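## Task

Remove the black key fob from the small wooden box's drawer and set it straight on the table surface, not on top of anything else. Then close the drawer. The box must stay roughly in its current spot and keep its orientation, and the other object must still be inside the drawer.

## Robot and tools

Robot: two simulated arms, left_arm and right_arm, each ending in a parallel two-finger gripper. A two-camera stand sits behind them.

Frame: one scene frame for everything. The origin is at table-top height, halfway between the arms' nominal bases. +x points out over the table, +z points up, and left_arm is on the +y side. The arm names do not match the left and right of the images. Calibrated bases: left_arm at (+0.033, +0.312, +0.044) m with quat_wxyz (+1.000, 0, 0, -0.002). right_arm at (-0.018, -0.308, +0.004) m with quat_wxyz (+1.000, 0, 0, -0.015). On each gripper the fingers extend along its own +z axis and separate along its y axis. end_effector_position is the point between the finger pads, under 1 cm behind the tips. Reported poses can be a few centimetres off, more at long reach. Sag and friction can leave a gripper low, short or tilted, so check it after every move.

Row format, used by every motion command: 16 plain numbers covering both arms, even if only one moves. First left_arm as x, y, z, qw, qx, qy, qz, opening, then right_arm in the same order. x, y, z is an absolute target for end_effector_position in metres, in the scene frame. The quaternion is an absolute target orientation, w first. Opening runs from -1 (closed, 0 mm between pads) to +1 (fully open, about 87 mm). Intermediate values: +0.5 gives about 69 mm, 0 gives 43 mm, -0.5 gives 18 mm. An arm meant to stay still should get its last reported pose and wanted opening repeated in every row. Reuse one fixed quaternion to hold orientation, not the drifting reported one. Per control step the commanded orientation is clipped to within 40 degrees of the measured one.

execute_actions: the argument actions is a list holding at most one item. An empty list returns the current state, with all camera images by default. An action is {rows, steps}: rows is 1 to 15 rows, each applied for one control step of 1/30 s, and the last row repeats if steps is larger. An action lasts at most 15 steps (default 15) and needs at least 5. A wait item is {steps} alone, at most 300 steps. Any target more than 0.6 m from that arm's last reported position along any gripper axis gets the call refused, and nothing is sent. The result is read 5 steps before the action ends, and those steps run afterwards. Optional cameras: list of names, ["all"], or [] for none.

move: target is one row or a list of up to 15 rows. The grippers follow straight paths that all finish together, in at least 0.5 s and at most 10 s for the whole list; beyond that they stop short. speed is in m/s, 0.002 to 2.9, default 0.25, with rotation limited to twice that in rad/s. It can be one number or one per target. blend in metres rounds corners between list targets; 0 means stopping at each. blocking=false returns about 0.5 s after the start. Paths do not avoid obstacles or the other arm, and grippers lag and overshoot more when fast. An opening change in the first row is sent at the start; in later rows it is applied on arrival. The result ends with a move: line giving the ending (done, off_target, moving, held, fault) and any limits (paced means a pose was clipped; held means steps were withheld). Done means within 10 mm and 2 degrees. It says nothing about contact.

wait: seconds from 0 to 10. It sends nothing new and returns early if a running move ends. stop: brakes the current move; the fingers keep moving. zoom_image: camera (cam_high, cam_low, cam_left_wrist, cam_right_wrist) and region [x0, y0, x1, y1] in pixels, top-left origin, at most 504 by 504. It works only on the newest images. finished_scene: scene is 1 or 2.

Results list each gripper's position and quat_wxyz, grip_measured (on the opening scale), Joint positions (the last number per arm is the gripper, 0 closed to 1 open), joint velocities, joint torques, motor temperatures, and each arm's Hand target. Images are 672x504. Joint ranges in rad: waist -2.618 to 3.054, shoulder 0 to 3.142, elbow 0 to 3.142 (straight at 2.901), wrist pitch and wrist yaw -1.571 to 1.571, wrist roll -2.094 to 2.094.

Gripping: note grip_measured when the pads first touch. Command about 0.04 below that reading for a firm hold, or less for a gentler one. Close slowly, since fast closing squeezes hard.

Order for each scene: look, locate the box and drawer, pull the drawer open gently, grasp the named item, lift it out, set it down on free table, release, then push the drawer shut without shoving the box.

Avoid: dropping items or releasing them while moving; fast contacts, and targets placed far beyond a contact point; pushing the box out of place; anything leaving the table; grippers or wrist cameras touching each other; one gripper closing on the other's fingers; paths that sweep past an arm's own base; strain on camera cables. Also avoid long stretched holds or pushing at unreachable poses. These heat motors: a MOTOR HOT line appears at 75 °C, a fault folds the arm at 90 °C, and the arm goes limp at 100 °C. Robot time keeps running while you think.

Each tool is called in YAML: its name, and indented under it one key for each argument.

## Session

execute_actions:
  actions: []

Scene clock: 0.00 s of 6000.00 s.
left_arm: end_effector_position=(+0.4027, +0.3305, +0.0641) grip_measured=+1.000 end_effector_quat_wxyz=(+0.526, -0.046, +0.849, -0.029) | right_arm: end_effector_position=(+0.3591, -0.3331, +0.0571) grip_measured=+1.000 end_effector_quat_wxyz=(+0.574, +0.066, +0.812, -0.078)
Joint positions: left_arm=[0.103 1.588 0.372 0.752 0.089 -0.064 1] | right_arm=[0.07 1.528 0.359 0.825 0.241 0.031 1]
Joint velocities: within noise
Joint torques (N m): no reading
Motor temperatures (°C): left_arm=[26 35 37 31 25 28 24] | right_arm=[25 31 31 31 29 29 29]
Heat: left arm: 37 °C; right arm: 31 °C.
Hand target: left_arm +0.4044, +0.3307, +0.0667; +0.528, -0.045, +0.847, -0.029 | right_arm +0.3635, -0.3329, +0.0650; +0.585, +0.067, +0.805, -0.077

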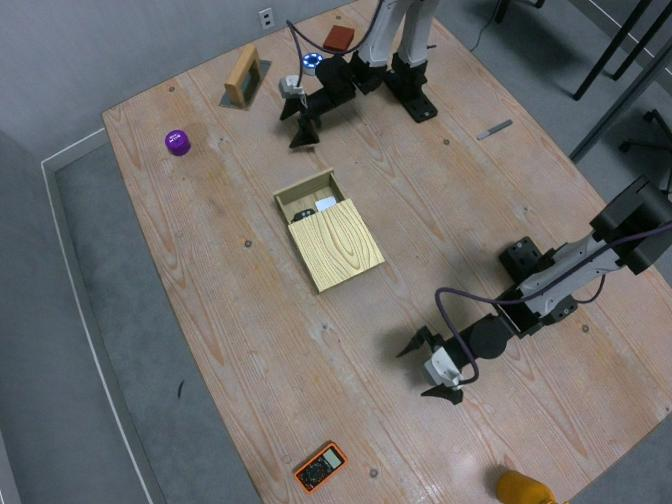

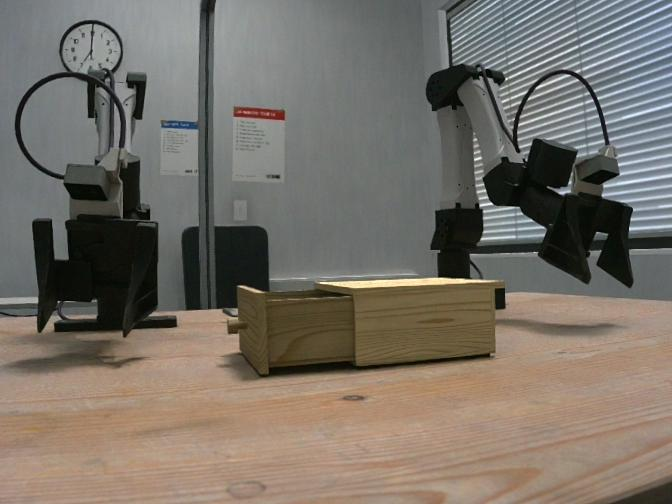

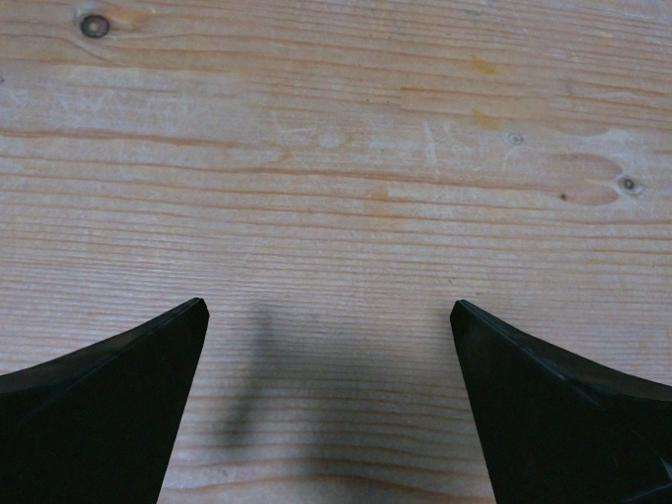

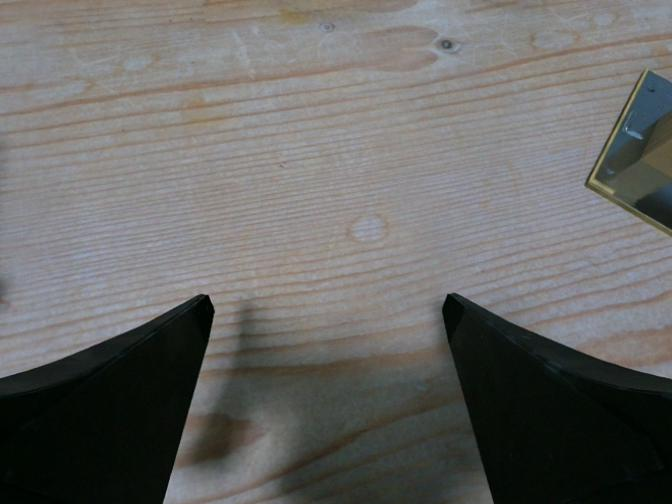

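zoom_image:
  camera: "cam_high"
  region: [250, 150, 400, 300]

Scaled by 3.360 from the camera's 672x504 image, which has a finer 960x720 frame.

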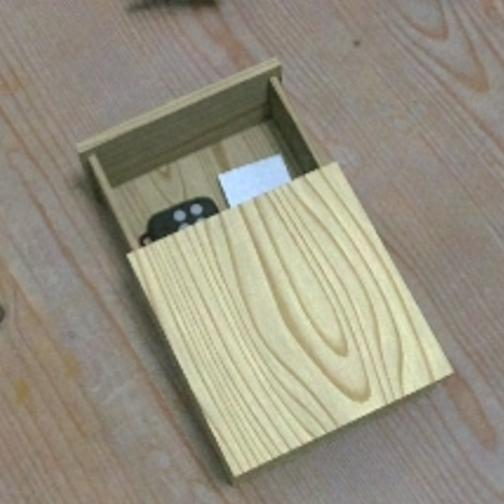

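move:
  target:
    - [0.4044,0.3307,0.0667,0.528,-0.045,0.847,-0.029,1,0.37,-0.30,0.18,0.574,0.066,0.812,-0.078,0.3]
    - [0.4044,0.3307,0.0667,0.528,-0.045,0.847,-0.029,1,0.42,-0.16,0.17,0.183,-0.683,0.683,0.183,0.3]
  blend: [0.04,0]
  speed: 0.4
  cameras: ["all"]

Scene clock: 5.57 s of 6000.00 s.
left_arm: end_effector_position=(+0.4027, +0.3305, +0.0641) grip_measured=+1.000 end_effector_quat_wxyz=(+0.526, -0.046, +0.849, -0.029) | right_arm: end_effector_position=(+0.4180, -0.1640, +0.1709) grip_measured=+0.300 end_effector_quat_wxyz=(-0.200, +0.674, -0.690, -0.169)
Joint positions: left_arm=[0.103 1.588 0.372 0.752 0.089 -0.064 1] | right_arm=[0.24 2.289 2.458 -1.566 -0.503 -1.293 0.65]
Joint torques (N m): left_arm=[0.09 -5.31 5.89 2.26 0.04 0.17] | right_arm=[0.58 -8.53 9.85 0.38 -0.42 -0.26]
Heat: left arm: 38 °C; right arm: 32 °C.
Hand target: left_arm +0.4043, +0.3307, +0.0667; +0.528, -0.045, +0.847, -0.029 | right_arm +0.4196, -0.1601, +0.1696; -0.201, +0.679, -0.684, -0.172
Off the commanded pose: left_arm 0.003 m, 0 deg | right_arm 0.005 m, 3 deg.
joint sent to its limit (right arm) — joint 4 (wrist pitch), lower limit.
Kept back: nothing.
move: off_target (right_arm)
camera_calibration:
cam_right_wrist: T_world_to_cam=[[0.998879, -0.0142216, 0.0451518, -0.429337], [-0.0288627, -0.938977, 0.342768, -0.180806], [0.0375218, -0.343687, -0.938335, 0.228455], [0, 0, 0, 1]] pos_world=[0.415065, -0.0973615, 0.295727]

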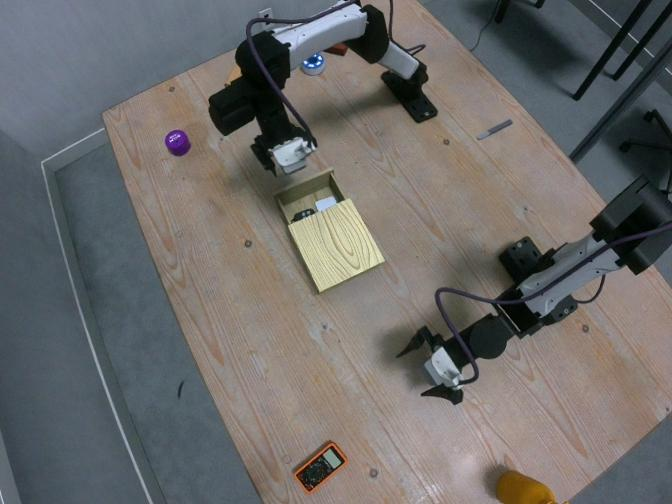

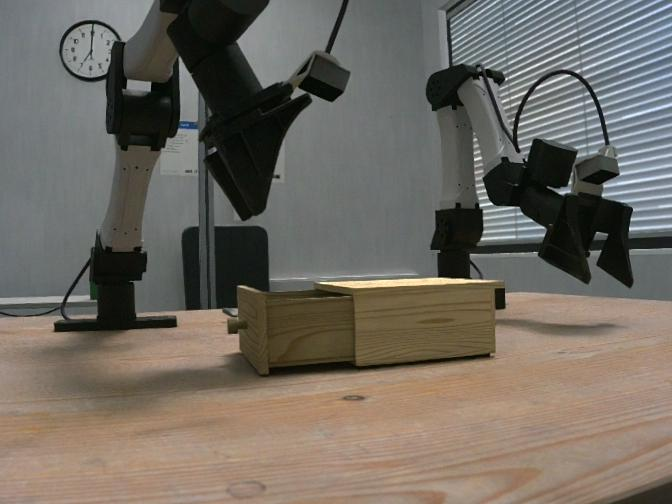

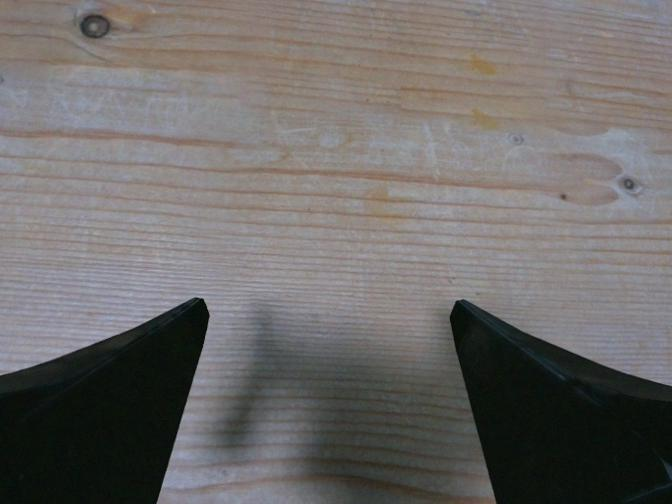

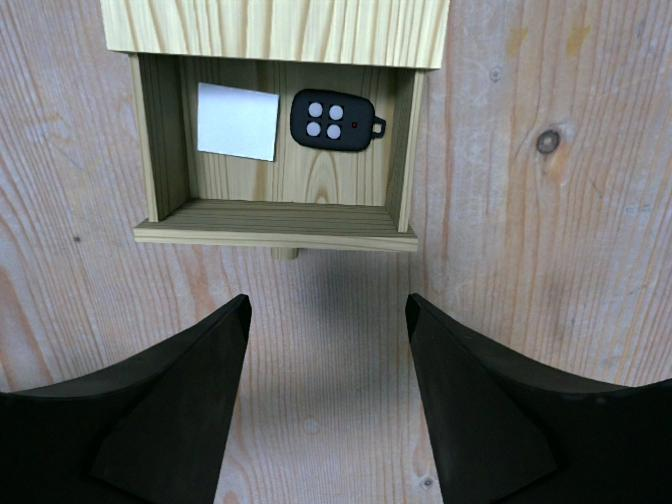

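move:
  target: [0.4044,0.3307,0.0667,0.528,-0.045,0.847,-0.029,1,0.395,-0.14,0.13,0.0436,0,0.999,0,-1]
  speed: 0.4
  cameras: ["cam_high","cam_low","cam_right_wrist"]

Scene clock: 9.40 s of 6000.00 s.
left_arm: end_effector_position=(+0.4027, +0.3305, +0.0641) grip_measured=+1.000 end_effector_quat_wxyz=(+0.526, -0.046, +0.849, -0.029) | right_arm: end_effector_position=(+0.3925, -0.1426, +0.1317) grip_measured=-0.973 end_effector_quat_wxyz=(+0.061, -0.002, +0.998, +0.013)
Joint positions: left_arm=[0.103 1.588 0.372 0.752 0.089 -0.064 1] | right_arm=[0.387 2.401 2.523 -1.569 0.018 0.351 0.013]
Joint torques (N m): left_arm=[0.08 -5.37 5.89 2.24 0.04 0.17] | right_arm=[0.79 -9.28 9.81 0.33 0.16 -0.01]
Heat: left arm: 38 °C; right arm: 33 °C.
Hand target: left_arm +0.4043, +0.3307, +0.0667; +0.528, -0.045, +0.847, -0.029 | right_arm +0.3945, -0.1401, +0.1296; +0.063, +0.001, +0.998, +0.008
Off the commanded pose: left_arm 0.003 m, 0 deg | right_arm 0.004 m, 2 deg.
joint sent to its limit (right arm) — joint 4 (wrist pitch), lower limit.
Kept back: nothing.
move: done
camera_calibration:
cam_right_wrist: T_world_to_cam=[[0.0265461, -0.999356, -0.0241619, -0.151552], [-0.72668, -0.0358896, 0.686038, 0.209392], [-0.686463, -0.000653611, -0.727165, 0.505321], [0, 0, 0, 1]] pos_world=[0.503068, -0.143609, 0.220139]
Images, in order (width x height): cam_high 672x504, cam_low 672x504, cam_right_wrist 672x504.

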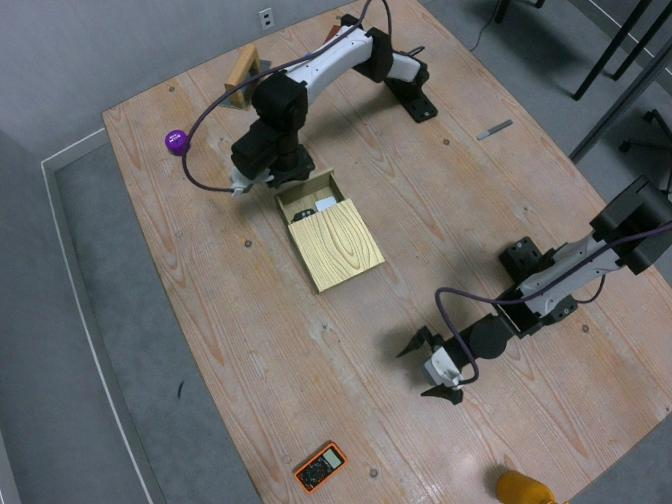

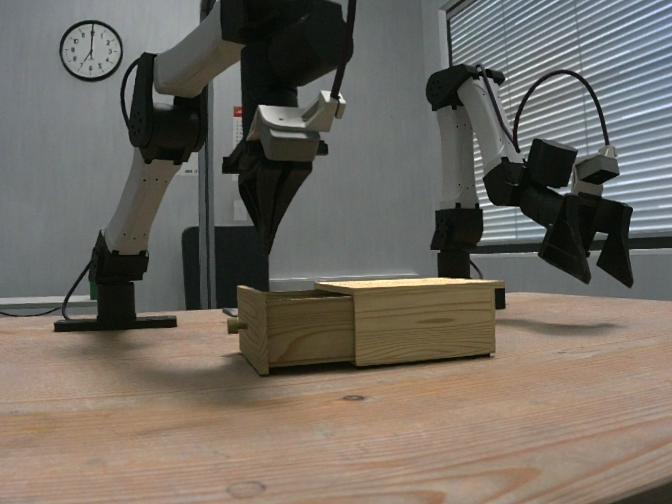

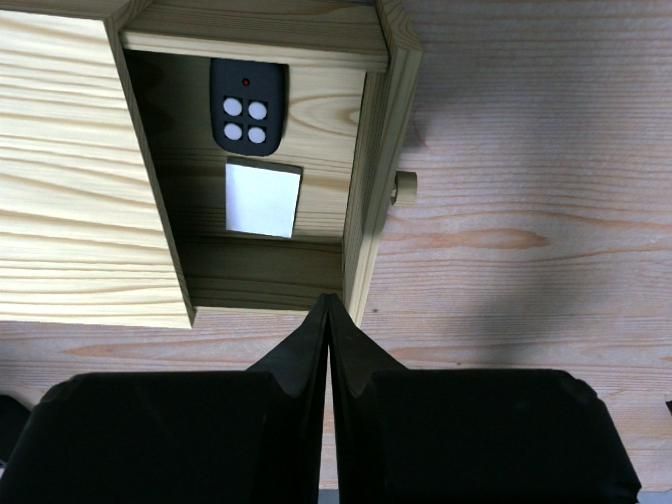

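move:
  target:
    - [0.4044,0.3307,0.0667,0.528,-0.045,0.847,-0.029,1,0.395,-0.133,0.07,0.0436,0,0.999,0,-1]
    - [0.4044,0.3307,0.0667,0.528,-0.045,0.847,-0.029,1,0.395,-0.133,0.038,0.0436,0,0.999,0,-1]
  speed: [0.2,0.06]
  cameras: ["cam_high","cam_low","cam_right_wrist"]

zoom_image:
  camera: "cam_high"
  region: [230, 120, 380, 270]

Scene clock: 12.03 s of 6000.00 s.
left_arm: end_effector_position=(+0.4027, +0.3305, +0.0641) grip_measured=+1.000 end_effector_quat_wxyz=(+0.526, -0.046, +0.849, -0.029) | right_arm: end_effector_position=(+0.3926, -0.1352, +0.0403) grip_measured=-0.973 end_effector_quat_wxyz=(+0.036, -0.001, +0.999, +0.003)
Joint positions: left_arm=[0.103 1.588 0.372 0.752 0.089 -0.064 1] | right_arm=[0.402 2.401 2.149 -1.25 0.021 0.369 0.013]
Joint torques (N m): left_arm=[0.1 -5.37 5.91 2.24 0.03 0.16] | right_arm=[0.88 -10.97 6.71 0.46 0.16 -0.09]
Heat: left arm: 38 °C; right arm: 34 °C.
Hand target: left_arm +0.4043, +0.3307, +0.0667; +0.528, -0.045, +0.847, -0.029 | right_arm +0.3950, -0.1330, +0.0380; +0.043, +0.000, +0.999, +0.000
Off the commanded pose: left_arm 0.003 m, 0 deg | right_arm 0.004 m, 1 deg.
Kept back: nothing.
move: done
camera_calibration:
cam_right_wrist: T_world_to_cam=[[0.0230396, -0.999718, -0.00569873, -0.145787], [-0.691456, -0.0200518, 0.72214, 0.25936], [-0.722051, -0.0126974, -0.691723, 0.449806], [0, 0, 0, 1]] pos_world=[0.507478, -0.134834, 0.123017]
Images, in order (width x height): cam_high 672x504, cam_low 672x504, cam_right_wrist 672x504.

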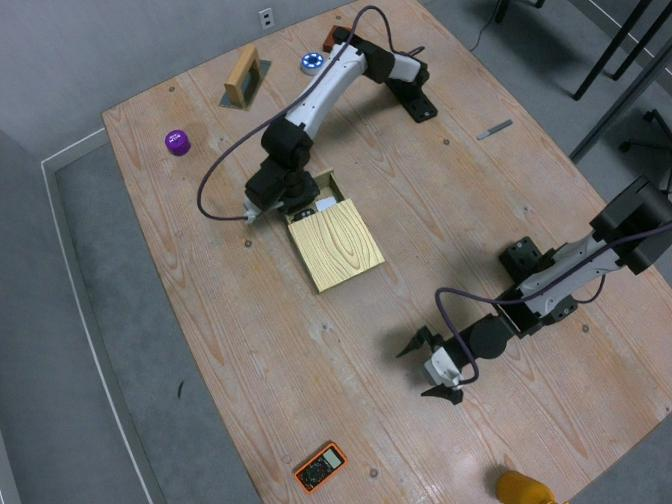

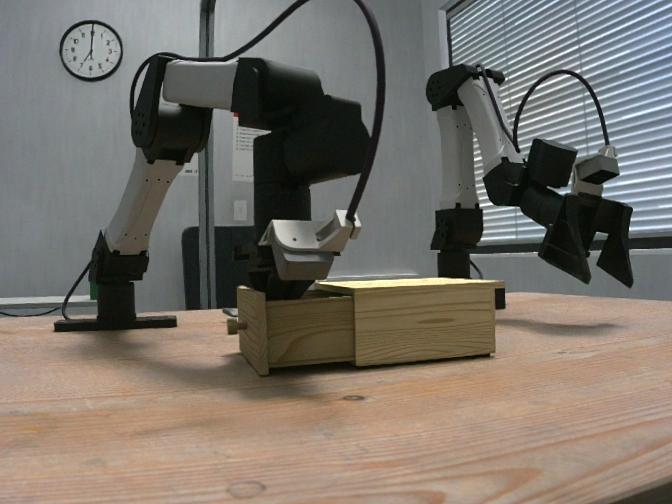

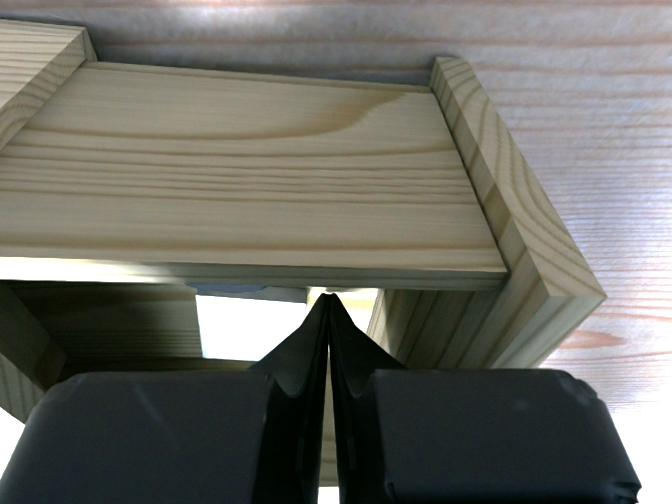

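Scaled by 3.360 from the camera's 672x504 image, which has a finer 960x720 frame.

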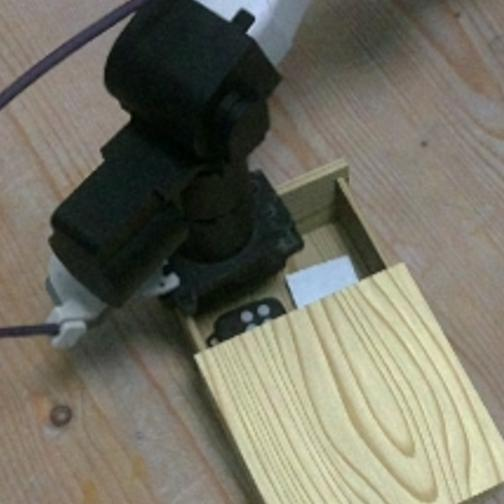

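move:
  target: [0.4044,0.3307,0.0667,0.528,-0.045,0.847,-0.029,1,0.395,-0.176,0.038,0.0436,0,0.999,0,-1]
  speed: 0.05
  cameras: ["cam_high","cam_low","cam_right_wrist"]

zoom_image:
  camera: "cam_high"
  region: [230, 120, 400, 300]

Scene clock: 13.47 s of 6000.00 s.
left_arm: end_effector_position=(+0.4027, +0.3305, +0.0641) grip_measured=+1.000 end_effector_quat_wxyz=(+0.526, -0.046, +0.849, -0.029) | right_arm: end_effector_position=(+0.3883, -0.1567, +0.0301) grip_measured=-0.973 end_effector_quat_wxyz=(+0.024, +0.003, +1.000, +0.016)
Joint positions: left_arm=[0.103 1.588 0.372 0.752 0.089 -0.064 1] | right_arm=[0.348 2.363 2.038 -1.191 -0.016 0.324 0.013]
Joint torques (N m): left_arm=[0.08 -5.31 5.87 2.25 0.04 0.16] | right_arm=[-2.56 -13.31 5.34 0.4 0.43 -0.53]
Heat: left arm: 38 °C; right arm: 35 °C.
Hand target: left_arm +0.4043, +0.3307, +0.0667; +0.528, -0.045, +0.847, -0.029 | right_arm +0.3946, -0.1758, +0.0380; +0.042, +0.001, +0.999, -0.001
Off the commanded pose: left_arm 0.003 m, 0 deg | right_arm 0.022 m, 3 deg.
Kept back: nothing.
move: off_target (right_arm)
camera_calibration:
cam_right_wrist: T_world_to_cam=[[0.0159506, -0.999319, -0.0332748, -0.163551], [-0.67382, -0.0353304, 0.73805, 0.253598], [-0.738723, 0.0106489, -0.673925, 0.448961], [0, 0, 0, 1]] pos_world=[0.505146, -0.159261, 0.109956]
Images, in order (width x height): cam_high 672x504, cam_low 672x504, cam_right_wrist 672x504.

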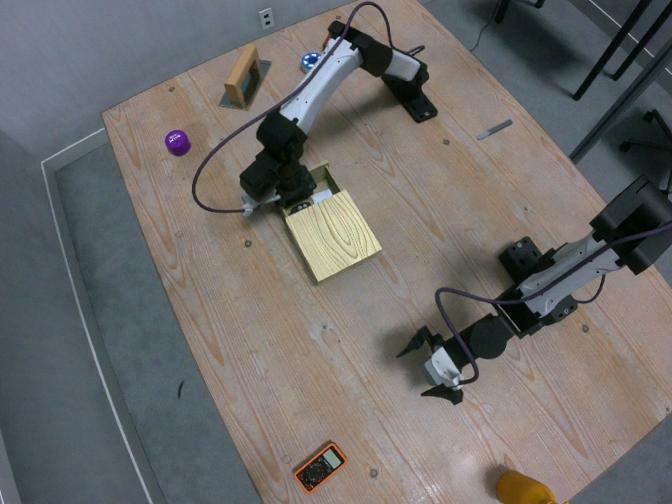

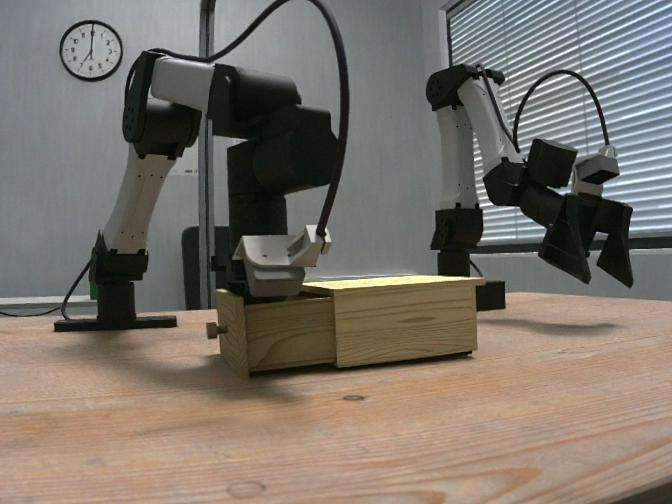

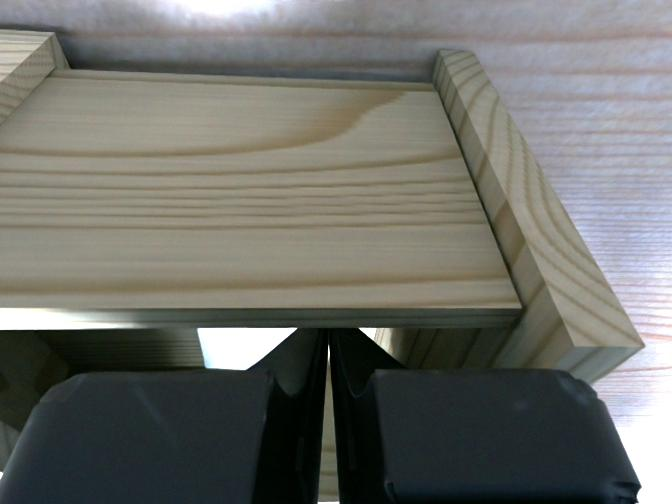

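Scaled by 2.800 from the camera's 672x504 image, which has a finer 960x720 frame.

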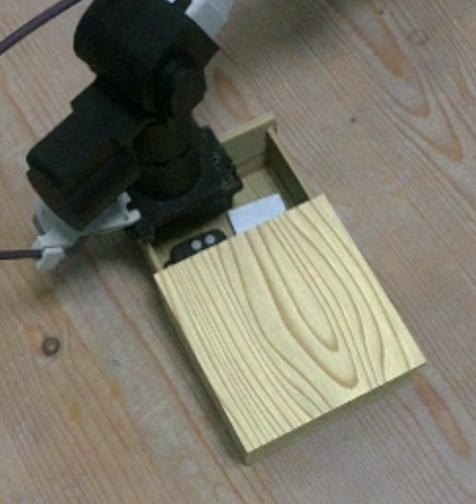

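move:
  target:
    - [0.4044,0.3307,0.0667,0.528,-0.045,0.847,-0.029,1,0.39,-0.15,0.04,0.0436,0,0.999,0,-1]
    - [0.4044,0.3307,0.0667,0.528,-0.045,0.847,-0.029,1,0.415,-0.14,0.12,0.0436,0,0.999,0,-1]
  blend: [0.005,0]
  speed: [0.1,0.2]
  cameras: ["cam_high","cam_right_wrist"]

zoom_image:
  camera: "cam_high"
  region: [230, 120, 400, 300]

Scene clock: 15.17 s of 6000.00 s.
left_arm: end_effector_position=(+0.4027, +0.3305, +0.0641) grip_measured=+1.000 end_effector_quat_wxyz=(+0.526, -0.046, +0.849, -0.029) | right_arm: end_effector_position=(+0.4139, -0.1419, +0.1240) grip_measured=-0.973 end_effector_quat_wxyz=(+0.079, -0.001, +0.997, +0.019)
Joint positions: left_arm=[0.103 1.588 0.372 0.752 0.089 -0.064 1] | right_arm=[0.373 2.484 2.644 -1.568 0.018 0.34 0.013]
Joint torques (N m): left_arm=[0.1 -5.39 5.89 2.24 0.04 0.15] | right_arm=[0.68 -9.59 9.11 0.4 0.14 -0.02]
Heat: left arm: 38 °C; right arm: 35 °C.
Hand target: left_arm +0.4043, +0.3307, +0.0667; +0.528, -0.045, +0.847, -0.029 | right_arm +0.4146, -0.1403, +0.1197; +0.077, +0.001, +0.997, +0.013
Off the commanded pose: left_arm 0.003 m, 0 deg | right_arm 0.005 m, 5 deg.
joint sent to its limit (right arm) — joint 4 (wrist pitch), lower limit.
Kept back: nothing.
move: off_target (right_arm)
camera_calibration:
cam_right_wrist: T_world_to_cam=[[0.0249524, -0.99906, -0.0354447, -0.149472], [-0.751754, -0.0421237, 0.658097, 0.24327], [-0.658972, 0.0102246, -0.752098, 0.507516], [0, 0, 0, 1]] pos_world=[0.521047, -0.144273, 0.216308]
Images, in order (width x height): cam_high 672x504, cam_right_wrist 672x504.

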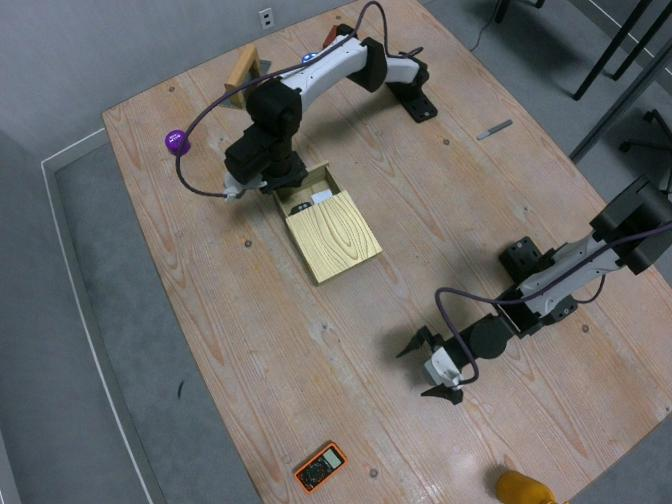

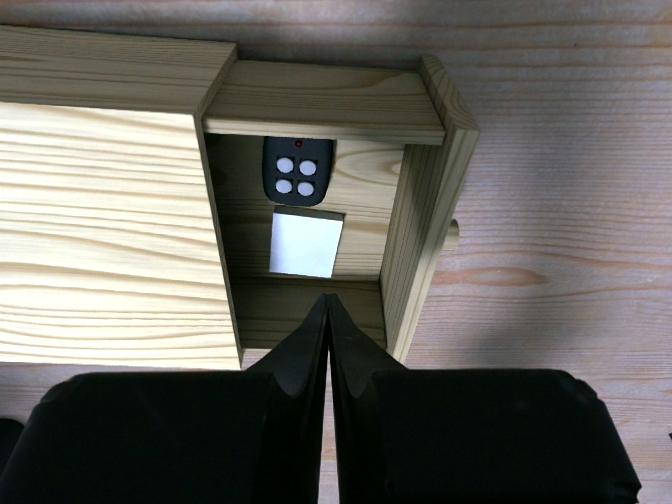

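Scaled by 2.800 from the camera's 672x504 image, which has a finer 960x720 frame.

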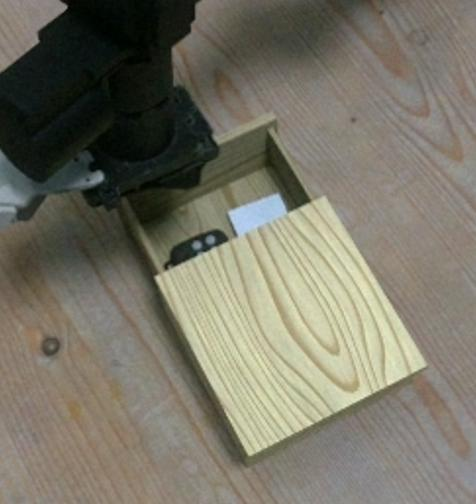

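move:
  target:
    - [0.4044,0.3307,0.0667,0.528,-0.045,0.847,-0.029,1,0.41,-0.123,0.05,0.0436,0,0.999,0,-1]
    - [0.4044,0.3307,0.0667,0.528,-0.045,0.847,-0.029,1,0.41,-0.123,0.018,0.0436,0,0.999,0,-1]
  speed: [0.2,0.05]
  cameras: ["cam_high","cam_right_wrist"]

Scene clock: 17.33 s of 6000.00 s.
left_arm: end_effector_position=(+0.4027, +0.3305, +0.0641) grip_measured=+1.000 end_effector_quat_wxyz=(+0.526, -0.046, +0.849, -0.029) | right_arm: end_effector_position=(+0.4031, -0.1254, +0.0429) grip_measured=-0.973 end_effector_quat_wxyz=(+0.039, -0.003, +0.999, +0.004)
Joint positions: left_arm=[0.103 1.588 0.372 0.752 0.089 -0.064 1] | right_arm=[0.413 2.472 2.288 -1.311 0.021 0.375 0.013]
Joint torques (N m): left_arm=[0.1 -5.37 5.86 2.25 0.05 0.16] | right_arm=[0.28 -8.99 3.3 1 0.12 -0.06]
Motor temperatures (°C): left_arm=[26 37 39 36 25 28 24] | right_arm=[25 36 33 31 28 29 29]
Heat: left arm: 39 °C; right arm: 36 °C.
Hand target: left_arm +0.4043, +0.3307, +0.0667; +0.528, -0.045, +0.847, -0.029 | right_arm +0.4087, -0.1236, +0.0188; +0.042, +0.000, +0.999, +0.000
Off the commanded pose: left_arm 0.003 m, 0 deg | right_arm 0.026 m, 1 deg.
Kept back: nothing.
move: off_target (right_arm)
camera_calibration:
cam_right_wrist: T_world_to_cam=[[0.0272799, -0.999592, -0.00843865, -0.137747], [-0.695647, -0.0250459, 0.717947, 0.266187], [-0.717866, -0.0137152, -0.696047, 0.45768], [0, 0, 0, 1]] pos_world=[0.517483, -0.124747, 0.126296]
Images, in order (width x height): cam_high 672x504, cam_right_wrist 672x504.

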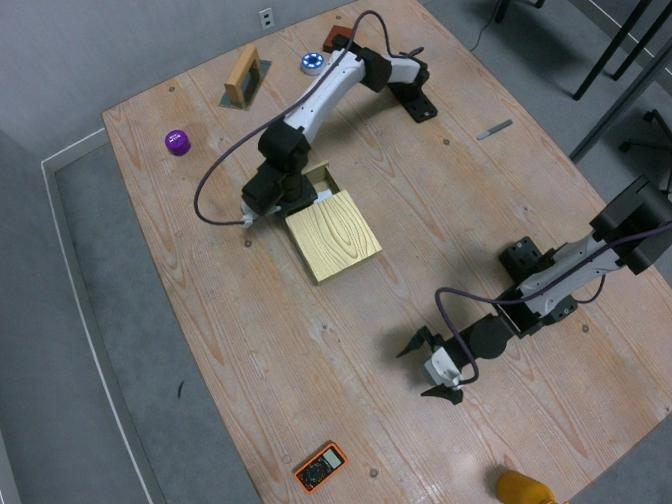

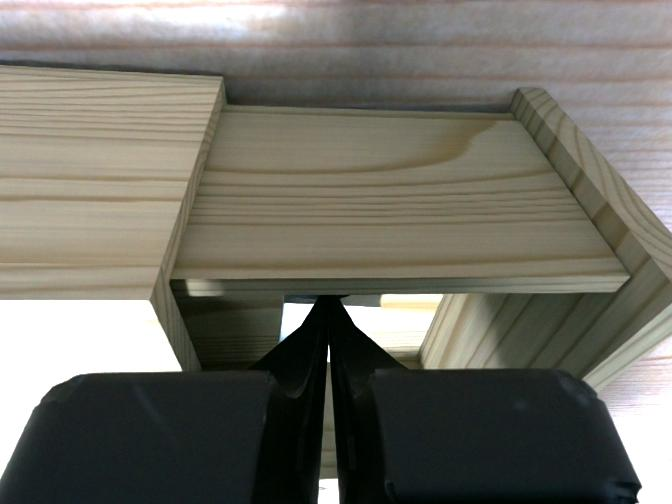

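zoom_image:
  camera: "cam_right_wrist"
  region: [200, 260, 440, 400]

Scaled by 2.100 from the camera's 672x504 image, which has a finer 960x720 frame.

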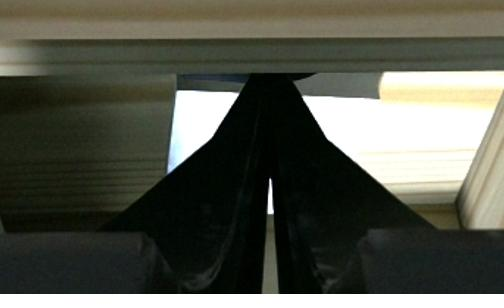

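move:
  target:
    - [0.4044,0.3307,0.0667,0.528,-0.045,0.847,-0.029,1,0.42,-0.123,0.06,0.0436,0,0.999,0,-1]
    - [0.4044,0.3307,0.0667,0.528,-0.045,0.847,-0.029,1,0.42,-0.120,0.024,0.0436,0,0.999,0,-1]
    - [0.4044,0.3307,0.0667,0.528,-0.045,0.847,-0.029,1,0.42,-0.141,0.024,0.0436,0,0.999,0,-1]
    - [0.4044,0.3307,0.0667,0.528,-0.045,0.847,-0.029,1,0.42,-0.141,0.12,0.0436,0,0.999,0,-1]
  speed: [0.1,0.06,0.04,0.2]
  cameras: ["cam_high","cam_right_wrist"]

Scene clock: 21.53 s of 6000.00 s.
left_arm: end_effector_position=(+0.4027, +0.3305, +0.0641) grip_measured=+1.000 end_effector_quat_wxyz=(+0.526, -0.046, +0.849, -0.029) | right_arm: end_effector_position=(+0.4179, -0.1368, +0.1089) grip_measured=-0.973 end_effector_quat_wxyz=(+0.071, +0.003, +0.997, +0.018)
Joint positions: left_arm=[0.103 1.588 0.372 0.752 0.089 -0.064 1] | right_arm=[0.378 2.536 2.679 -1.568 0.016 0.353 0.013]
Joint torques (N m): left_arm=[0.1 -5.34 5.91 2.25 0.04 0.16] | right_arm=[-0.35 -12.66 8.34 0.38 0.16 -0.27]
Heat: left arm: 39 °C; right arm: 36 °C.
Hand target: left_arm +0.4043, +0.3307, +0.0667; +0.528, -0.045, +0.847, -0.029 | right_arm +0.4194, -0.1412, +0.1195; +0.083, +0.002, +0.996, +0.015
Off the commanded pose: left_arm 0.003 m, 0 deg | right_arm 0.012 m, 4 deg.
joint sent to its limit (right arm) — joint 4 (wrist pitch), lower limit.
Kept back: nothing.
move: off_target (right_arm)
camera_calibration:
cam_right_wrist: T_world_to_cam=[[0.0168837, -0.999274, -0.0341408, -0.141832], [-0.740446, -0.0354418, 0.67118, 0.251236], [-0.671903, 0.0139475, -0.740507, 0.503496], [0, 0, 0, 1]] pos_world=[0.526722, -0.139847, 0.199375]
Images, in order (width x height): cam_high 672x504, cam_right_wrist 672x504.

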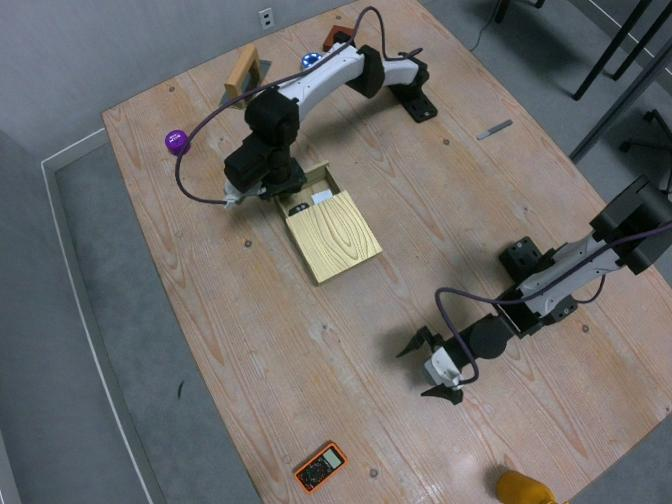

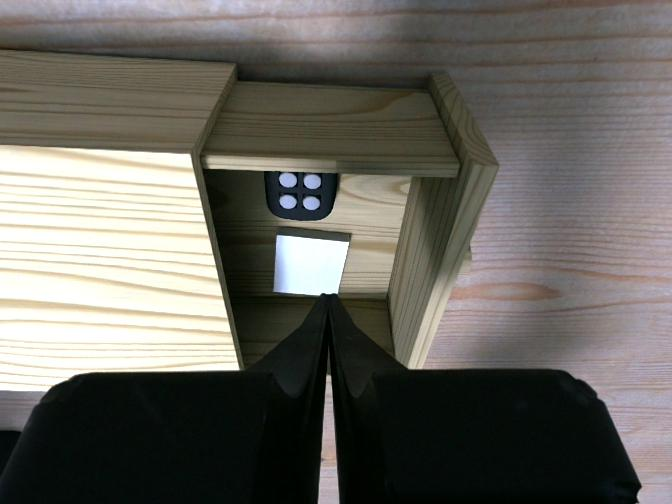

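move:
  target:
    - [0.4044,0.3307,0.0667,0.528,-0.045,0.847,-0.029,1,0.427,-0.123,0.055,0.0436,0,0.999,0,-1]
    - [0.4044,0.3307,0.0667,0.528,-0.045,0.847,-0.029,1,0.427,-0.120,0.028,0.0436,0,0.999,0,-1]
  speed: [0.2,0.06]
  cameras: ["cam_low","cam_high","cam_right_wrist"]

zoom_image:
  camera: "cam_low"
  region: [180, 200, 400, 390]

zoom_image:
  camera: "cam_high"
  region: [230, 130, 350, 250]

Scene clock: 23.57 s of 6000.00 s.
left_arm: end_effector_position=(+0.4027, +0.3305, +0.0641) grip_measured=+1.000 end_effector_quat_wxyz=(+0.526, -0.046, +0.849, -0.029) | right_arm: end_effector_position=(+0.4228, -0.1248, +0.0457) grip_measured=-0.973 end_effector_quat_wxyz=(+0.039, +0.000, +0.999, +0.003)
Joint positions: left_arm=[0.103 1.588 0.372 0.752 0.089 -0.064 1] | right_arm=[0.4 2.635 2.605 -1.466 0.022 0.368 0.013]
Joint velocities: left_arm=[within noise] | right_arm=[-0.012 -0.037 -0.095 0.081 -0.007 -0.007 0.014]
Joint torques (N m): left_arm=[0.1 -5.34 5.87 2.25 0.02 0.16] | right_arm=[1.02 -10.55 3.58 0.82 0.14 -0.03]
Heat: left arm: 39 °C; right arm: 37 °C.
Hand target: left_arm +0.4043, +0.3307, +0.0667; +0.528, -0.045, +0.847, -0.029 | right_arm +0.4263, -0.1202, +0.0284; +0.042, +0.000, +0.999, -0.001
Off the commanded pose: left_arm 0.003 m, 0 deg | right_arm 0.019 m, 1 deg.
Kept back: nothing.
move: off_target (right_arm)
camera_calibration:
cam_right_wrist: T_world_to_cam=[[0.0214389, -0.999751, -0.00617914, -0.135313], [-0.695721, -0.0193572, 0.718052, 0.278557], [-0.717992, -0.0110953, -0.695962, 0.474089], [0, 0, 0, 1]] pos_world=[0.537091, -0.124627, 0.129093]
Images, in order (width x height): cam_high 672x504, cam_low 672x504, cam_right_wrist 672x504.

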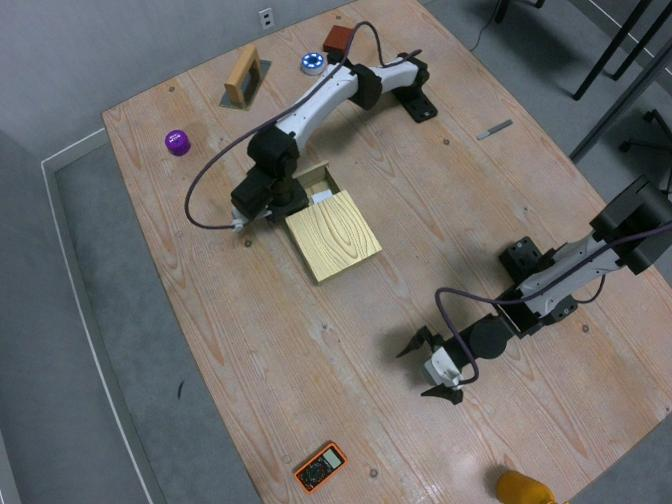

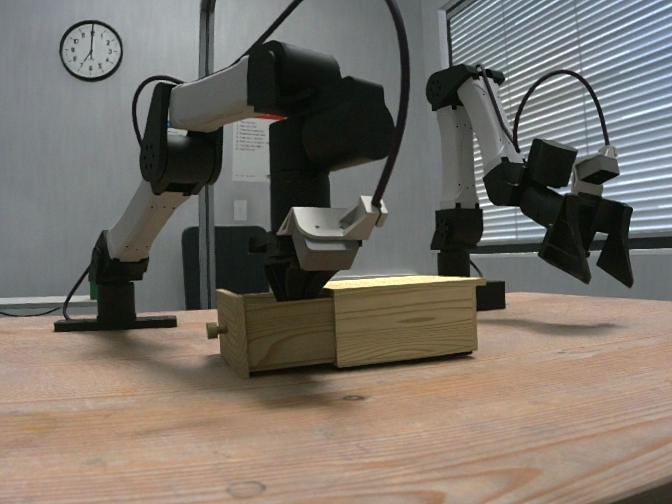

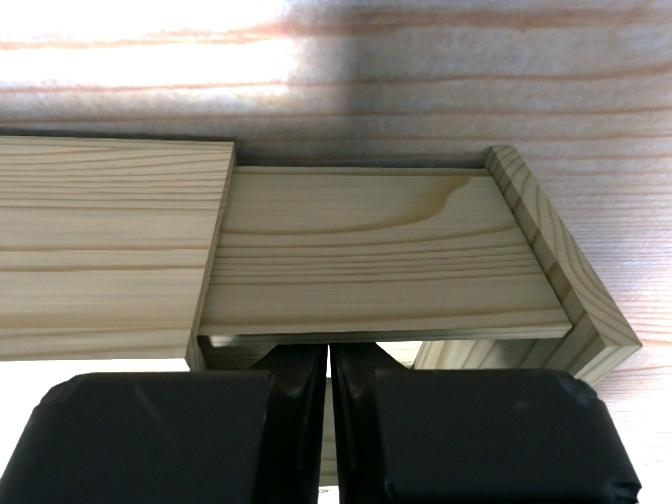

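Scaled by 2.291 from the camera's 672x504 image, which has a finer 960x720 frame.

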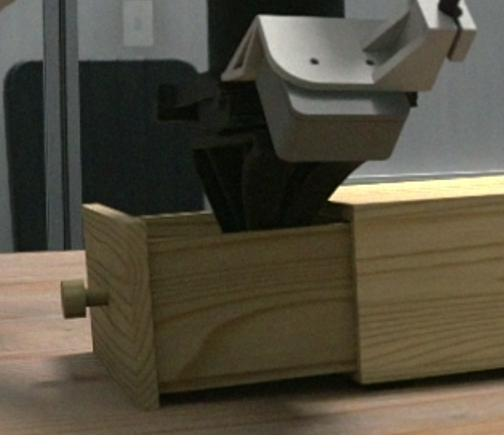

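Scaled by 4.200 from the camera's 672x504 image, which has a finer 960x720 frame.

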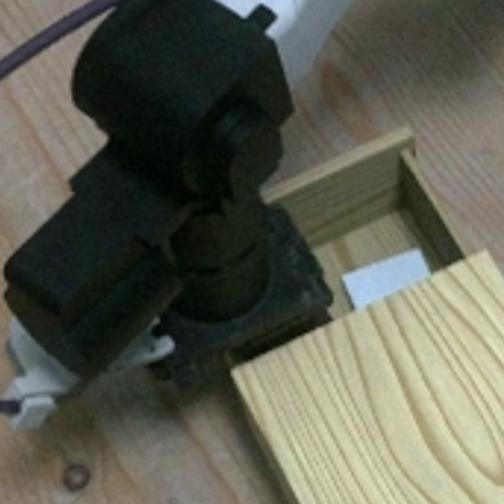

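move:
  target:
    - [0.4044,0.3307,0.0667,0.528,-0.045,0.847,-0.029,1,0.42,-0.13,0.12,0.0436,0,0.999,0,-1]
    - [0.4044,0.3307,0.0667,0.528,-0.045,0.847,-0.029,1,0.40,-0.18,0.16,0.183,-0.683,0.683,0.183,-0.3]
  blend: [0.02,0]
  speed: 0.4
  cameras: ["cam_low","cam_high","cam_right_wrist"]

zoom_image:
  camera: "cam_right_wrist"
  region: [100, 0, 460, 270]

zoom_image:
  camera: "cam_low"
  region: [180, 40, 400, 250]

Scene clock: 28.93 s of 6000.00 s.
left_arm: end_effector_position=(+0.4027, +0.3305, +0.0641) grip_measured=+1.000 end_effector_quat_wxyz=(+0.526, -0.046, +0.849, -0.029) | right_arm: end_effector_position=(+0.3980, -0.1807, +0.1363) grip_measured=-0.300 end_effector_quat_wxyz=(-0.155, +0.679, -0.692, -0.192)
Joint positions: left_arm=[0.103 1.588 0.372 0.752 0.089 -0.064 1] | right_arm=[0.215 2.244 2.247 -1.525 -0.497 -1.354 0.35]
Joint torques (N m): left_arm=[0.12 -5.37 5.89 2.26 0.03 0.16] | right_arm=[-0.39 -12.94 9.7 0.16 -0.53 -0.29]
Heat: left arm: 39 °C; right arm: 39 °C.
Hand target: left_arm +0.4043, +0.3307, +0.0667; +0.528, -0.045, +0.847, -0.029 | right_arm +0.3995, -0.1801, +0.1596; -0.183, +0.683, -0.683, -0.183
Off the commanded pose: left_arm 0.003 m, 0 deg | right_arm 0.024 m, 4 deg.
Kept back: nothing.
move: off_target (right_arm); target 2's new opening was sent with right_arm's hand 0.024 m and 4 deg from that target
camera_calibration:
cam_right_wrist: T_world_to_cam=[[0.99883, 0.0135001, -0.0464336, -0.390557], [0.0298186, -0.927894, 0.371651, -0.210524], [-0.0380681, -0.3726, -0.927211, 0.214346], [0, 0, 0, 1]] pos_world=[0.404538, -0.110206, 0.25885]
Images, in order (width x height): cam_high 672x504, cam_low 672x504, cam_right_wrist 672x504.

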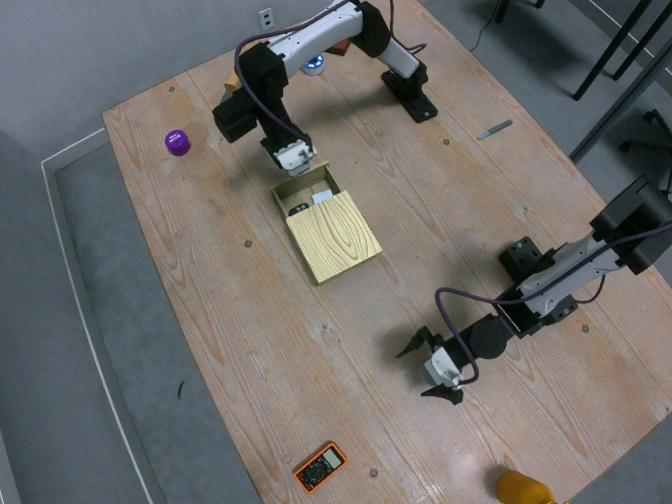

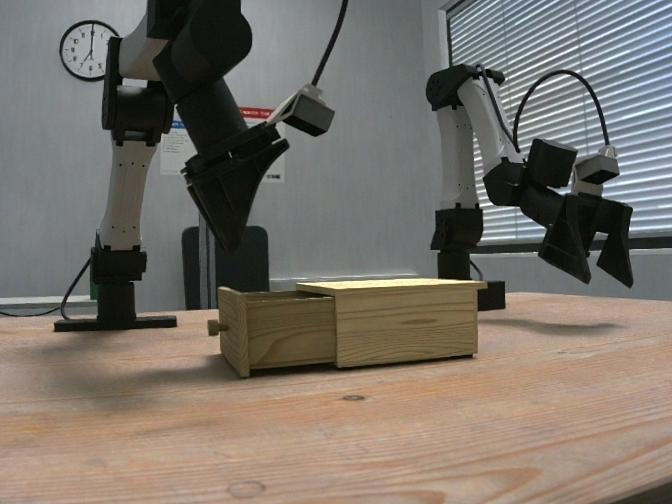

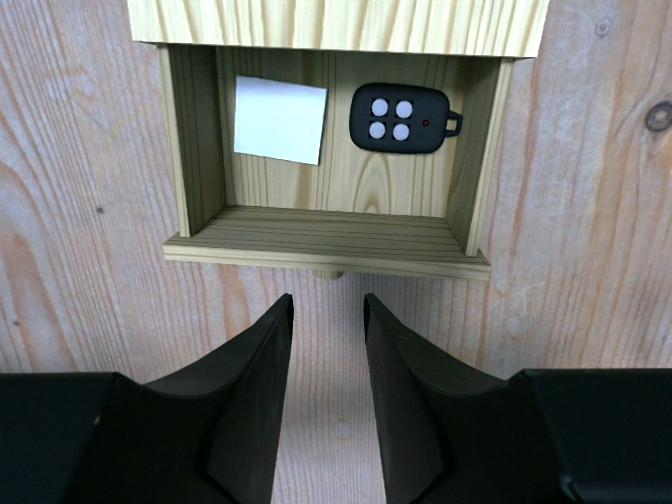

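Scaled by 1.400 from the camera's 672x504 image, which has a finer 960x720 frame.

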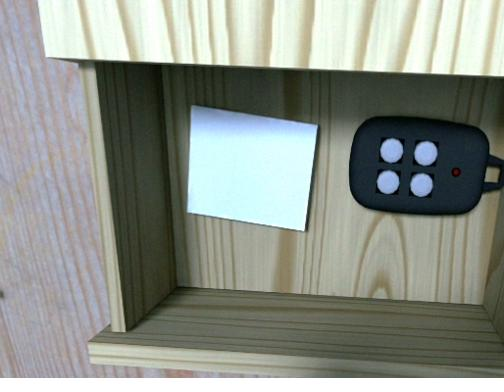

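Scaled by 2.291 from the camera's 672x504 image, which has a finer 960x720 frame.

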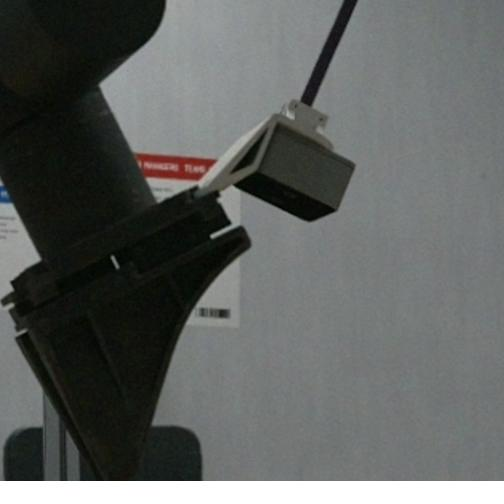

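move:
  target:
    - [0.4044,0.3307,0.0667,0.528,-0.045,0.847,-0.029,1,0.43,-0.13,0.10,0.183,-0.683,0.683,0.183,-1]
    - [0.4044,0.3307,0.0667,0.528,-0.045,0.847,-0.029,1,0.43,-0.122,0.03,0.183,-0.683,0.683,0.183,-1]
  speed: [0.2,0.06]
  cameras: ["cam_low","cam_right_wrist"]

zoom_image:
  camera: "cam_low"
  region: [180, 200, 400, 390]

Scene clock: 31.90 s of 6000.00 s.
left_arm: end_effector_position=(+0.4027, +0.3305, +0.0641) grip_measured=+1.000 end_effector_quat_wxyz=(+0.526, -0.046, +0.849, -0.029) | right_arm: end_effector_position=(+0.4262, -0.1304, +0.0468) grip_measured=-0.973 end_effector_quat_wxyz=(-0.177, +0.678, -0.690, -0.184)
Joint positions: left_arm=[0.103 1.588 0.372 0.752 0.089 -0.064 1] | right_arm=[0.307 2.329 2.027 -1.121 -0.496 -1.239 0.013]
Joint torques (N m): left_arm=[0.13 -5.35 5.89 2.25 0.05 0.16] | right_arm=[1.29 -9.25 3.99 1.04 -0.36 -0.18]
Heat: left arm: 39 °C; right arm: 40 °C.
Hand target: left_arm +0.4043, +0.3307, +0.0667; +0.528, -0.045, +0.847, -0.029 | right_arm +0.4291, -0.1223, +0.0305; -0.182, +0.683, -0.683, -0.184
Off the commanded pose: left_arm 0.003 m, 0 deg | right_arm 0.019 m, 1 deg.
Kept back: nothing.
move: off_target (right_arm)
camera_calibration:
cam_right_wrist: T_world_to_cam=[[0.999971, 0.00465199, -0.0060982, -0.426999], [0.0065131, -0.934917, 0.354807, -0.121582], [-0.00405075, -0.354836, -0.93492, 0.13937], [0, 0, 0, 1]] pos_world=[0.428343, -0.0622294, 0.170834]
Images, in order (width x height): cam_low 672x504, cam_right_wrist 672x504.

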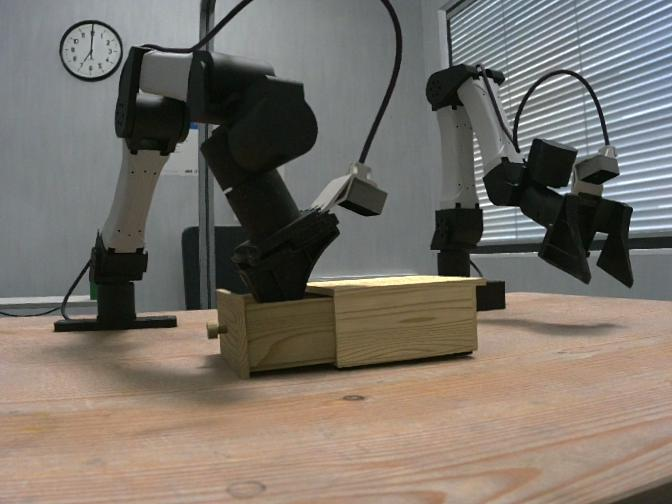

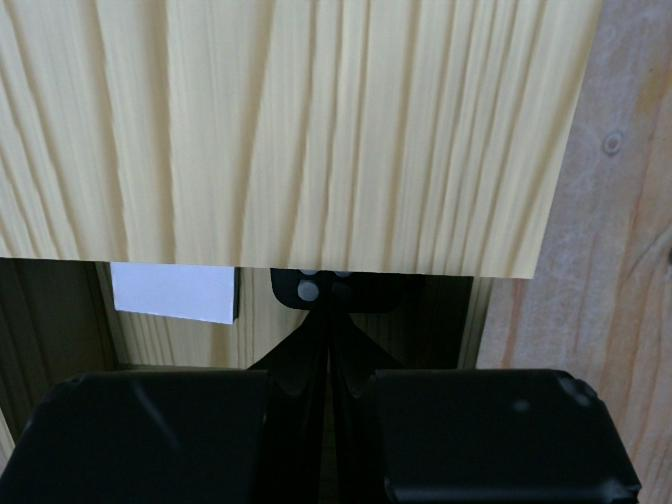

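Scaled by 2.291 from the camera's 672x504 image, which has a finer 960x720 frame.

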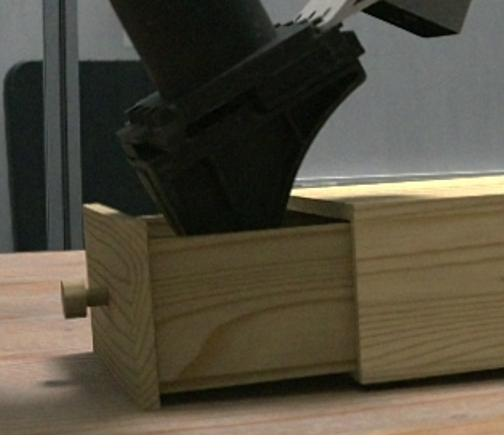

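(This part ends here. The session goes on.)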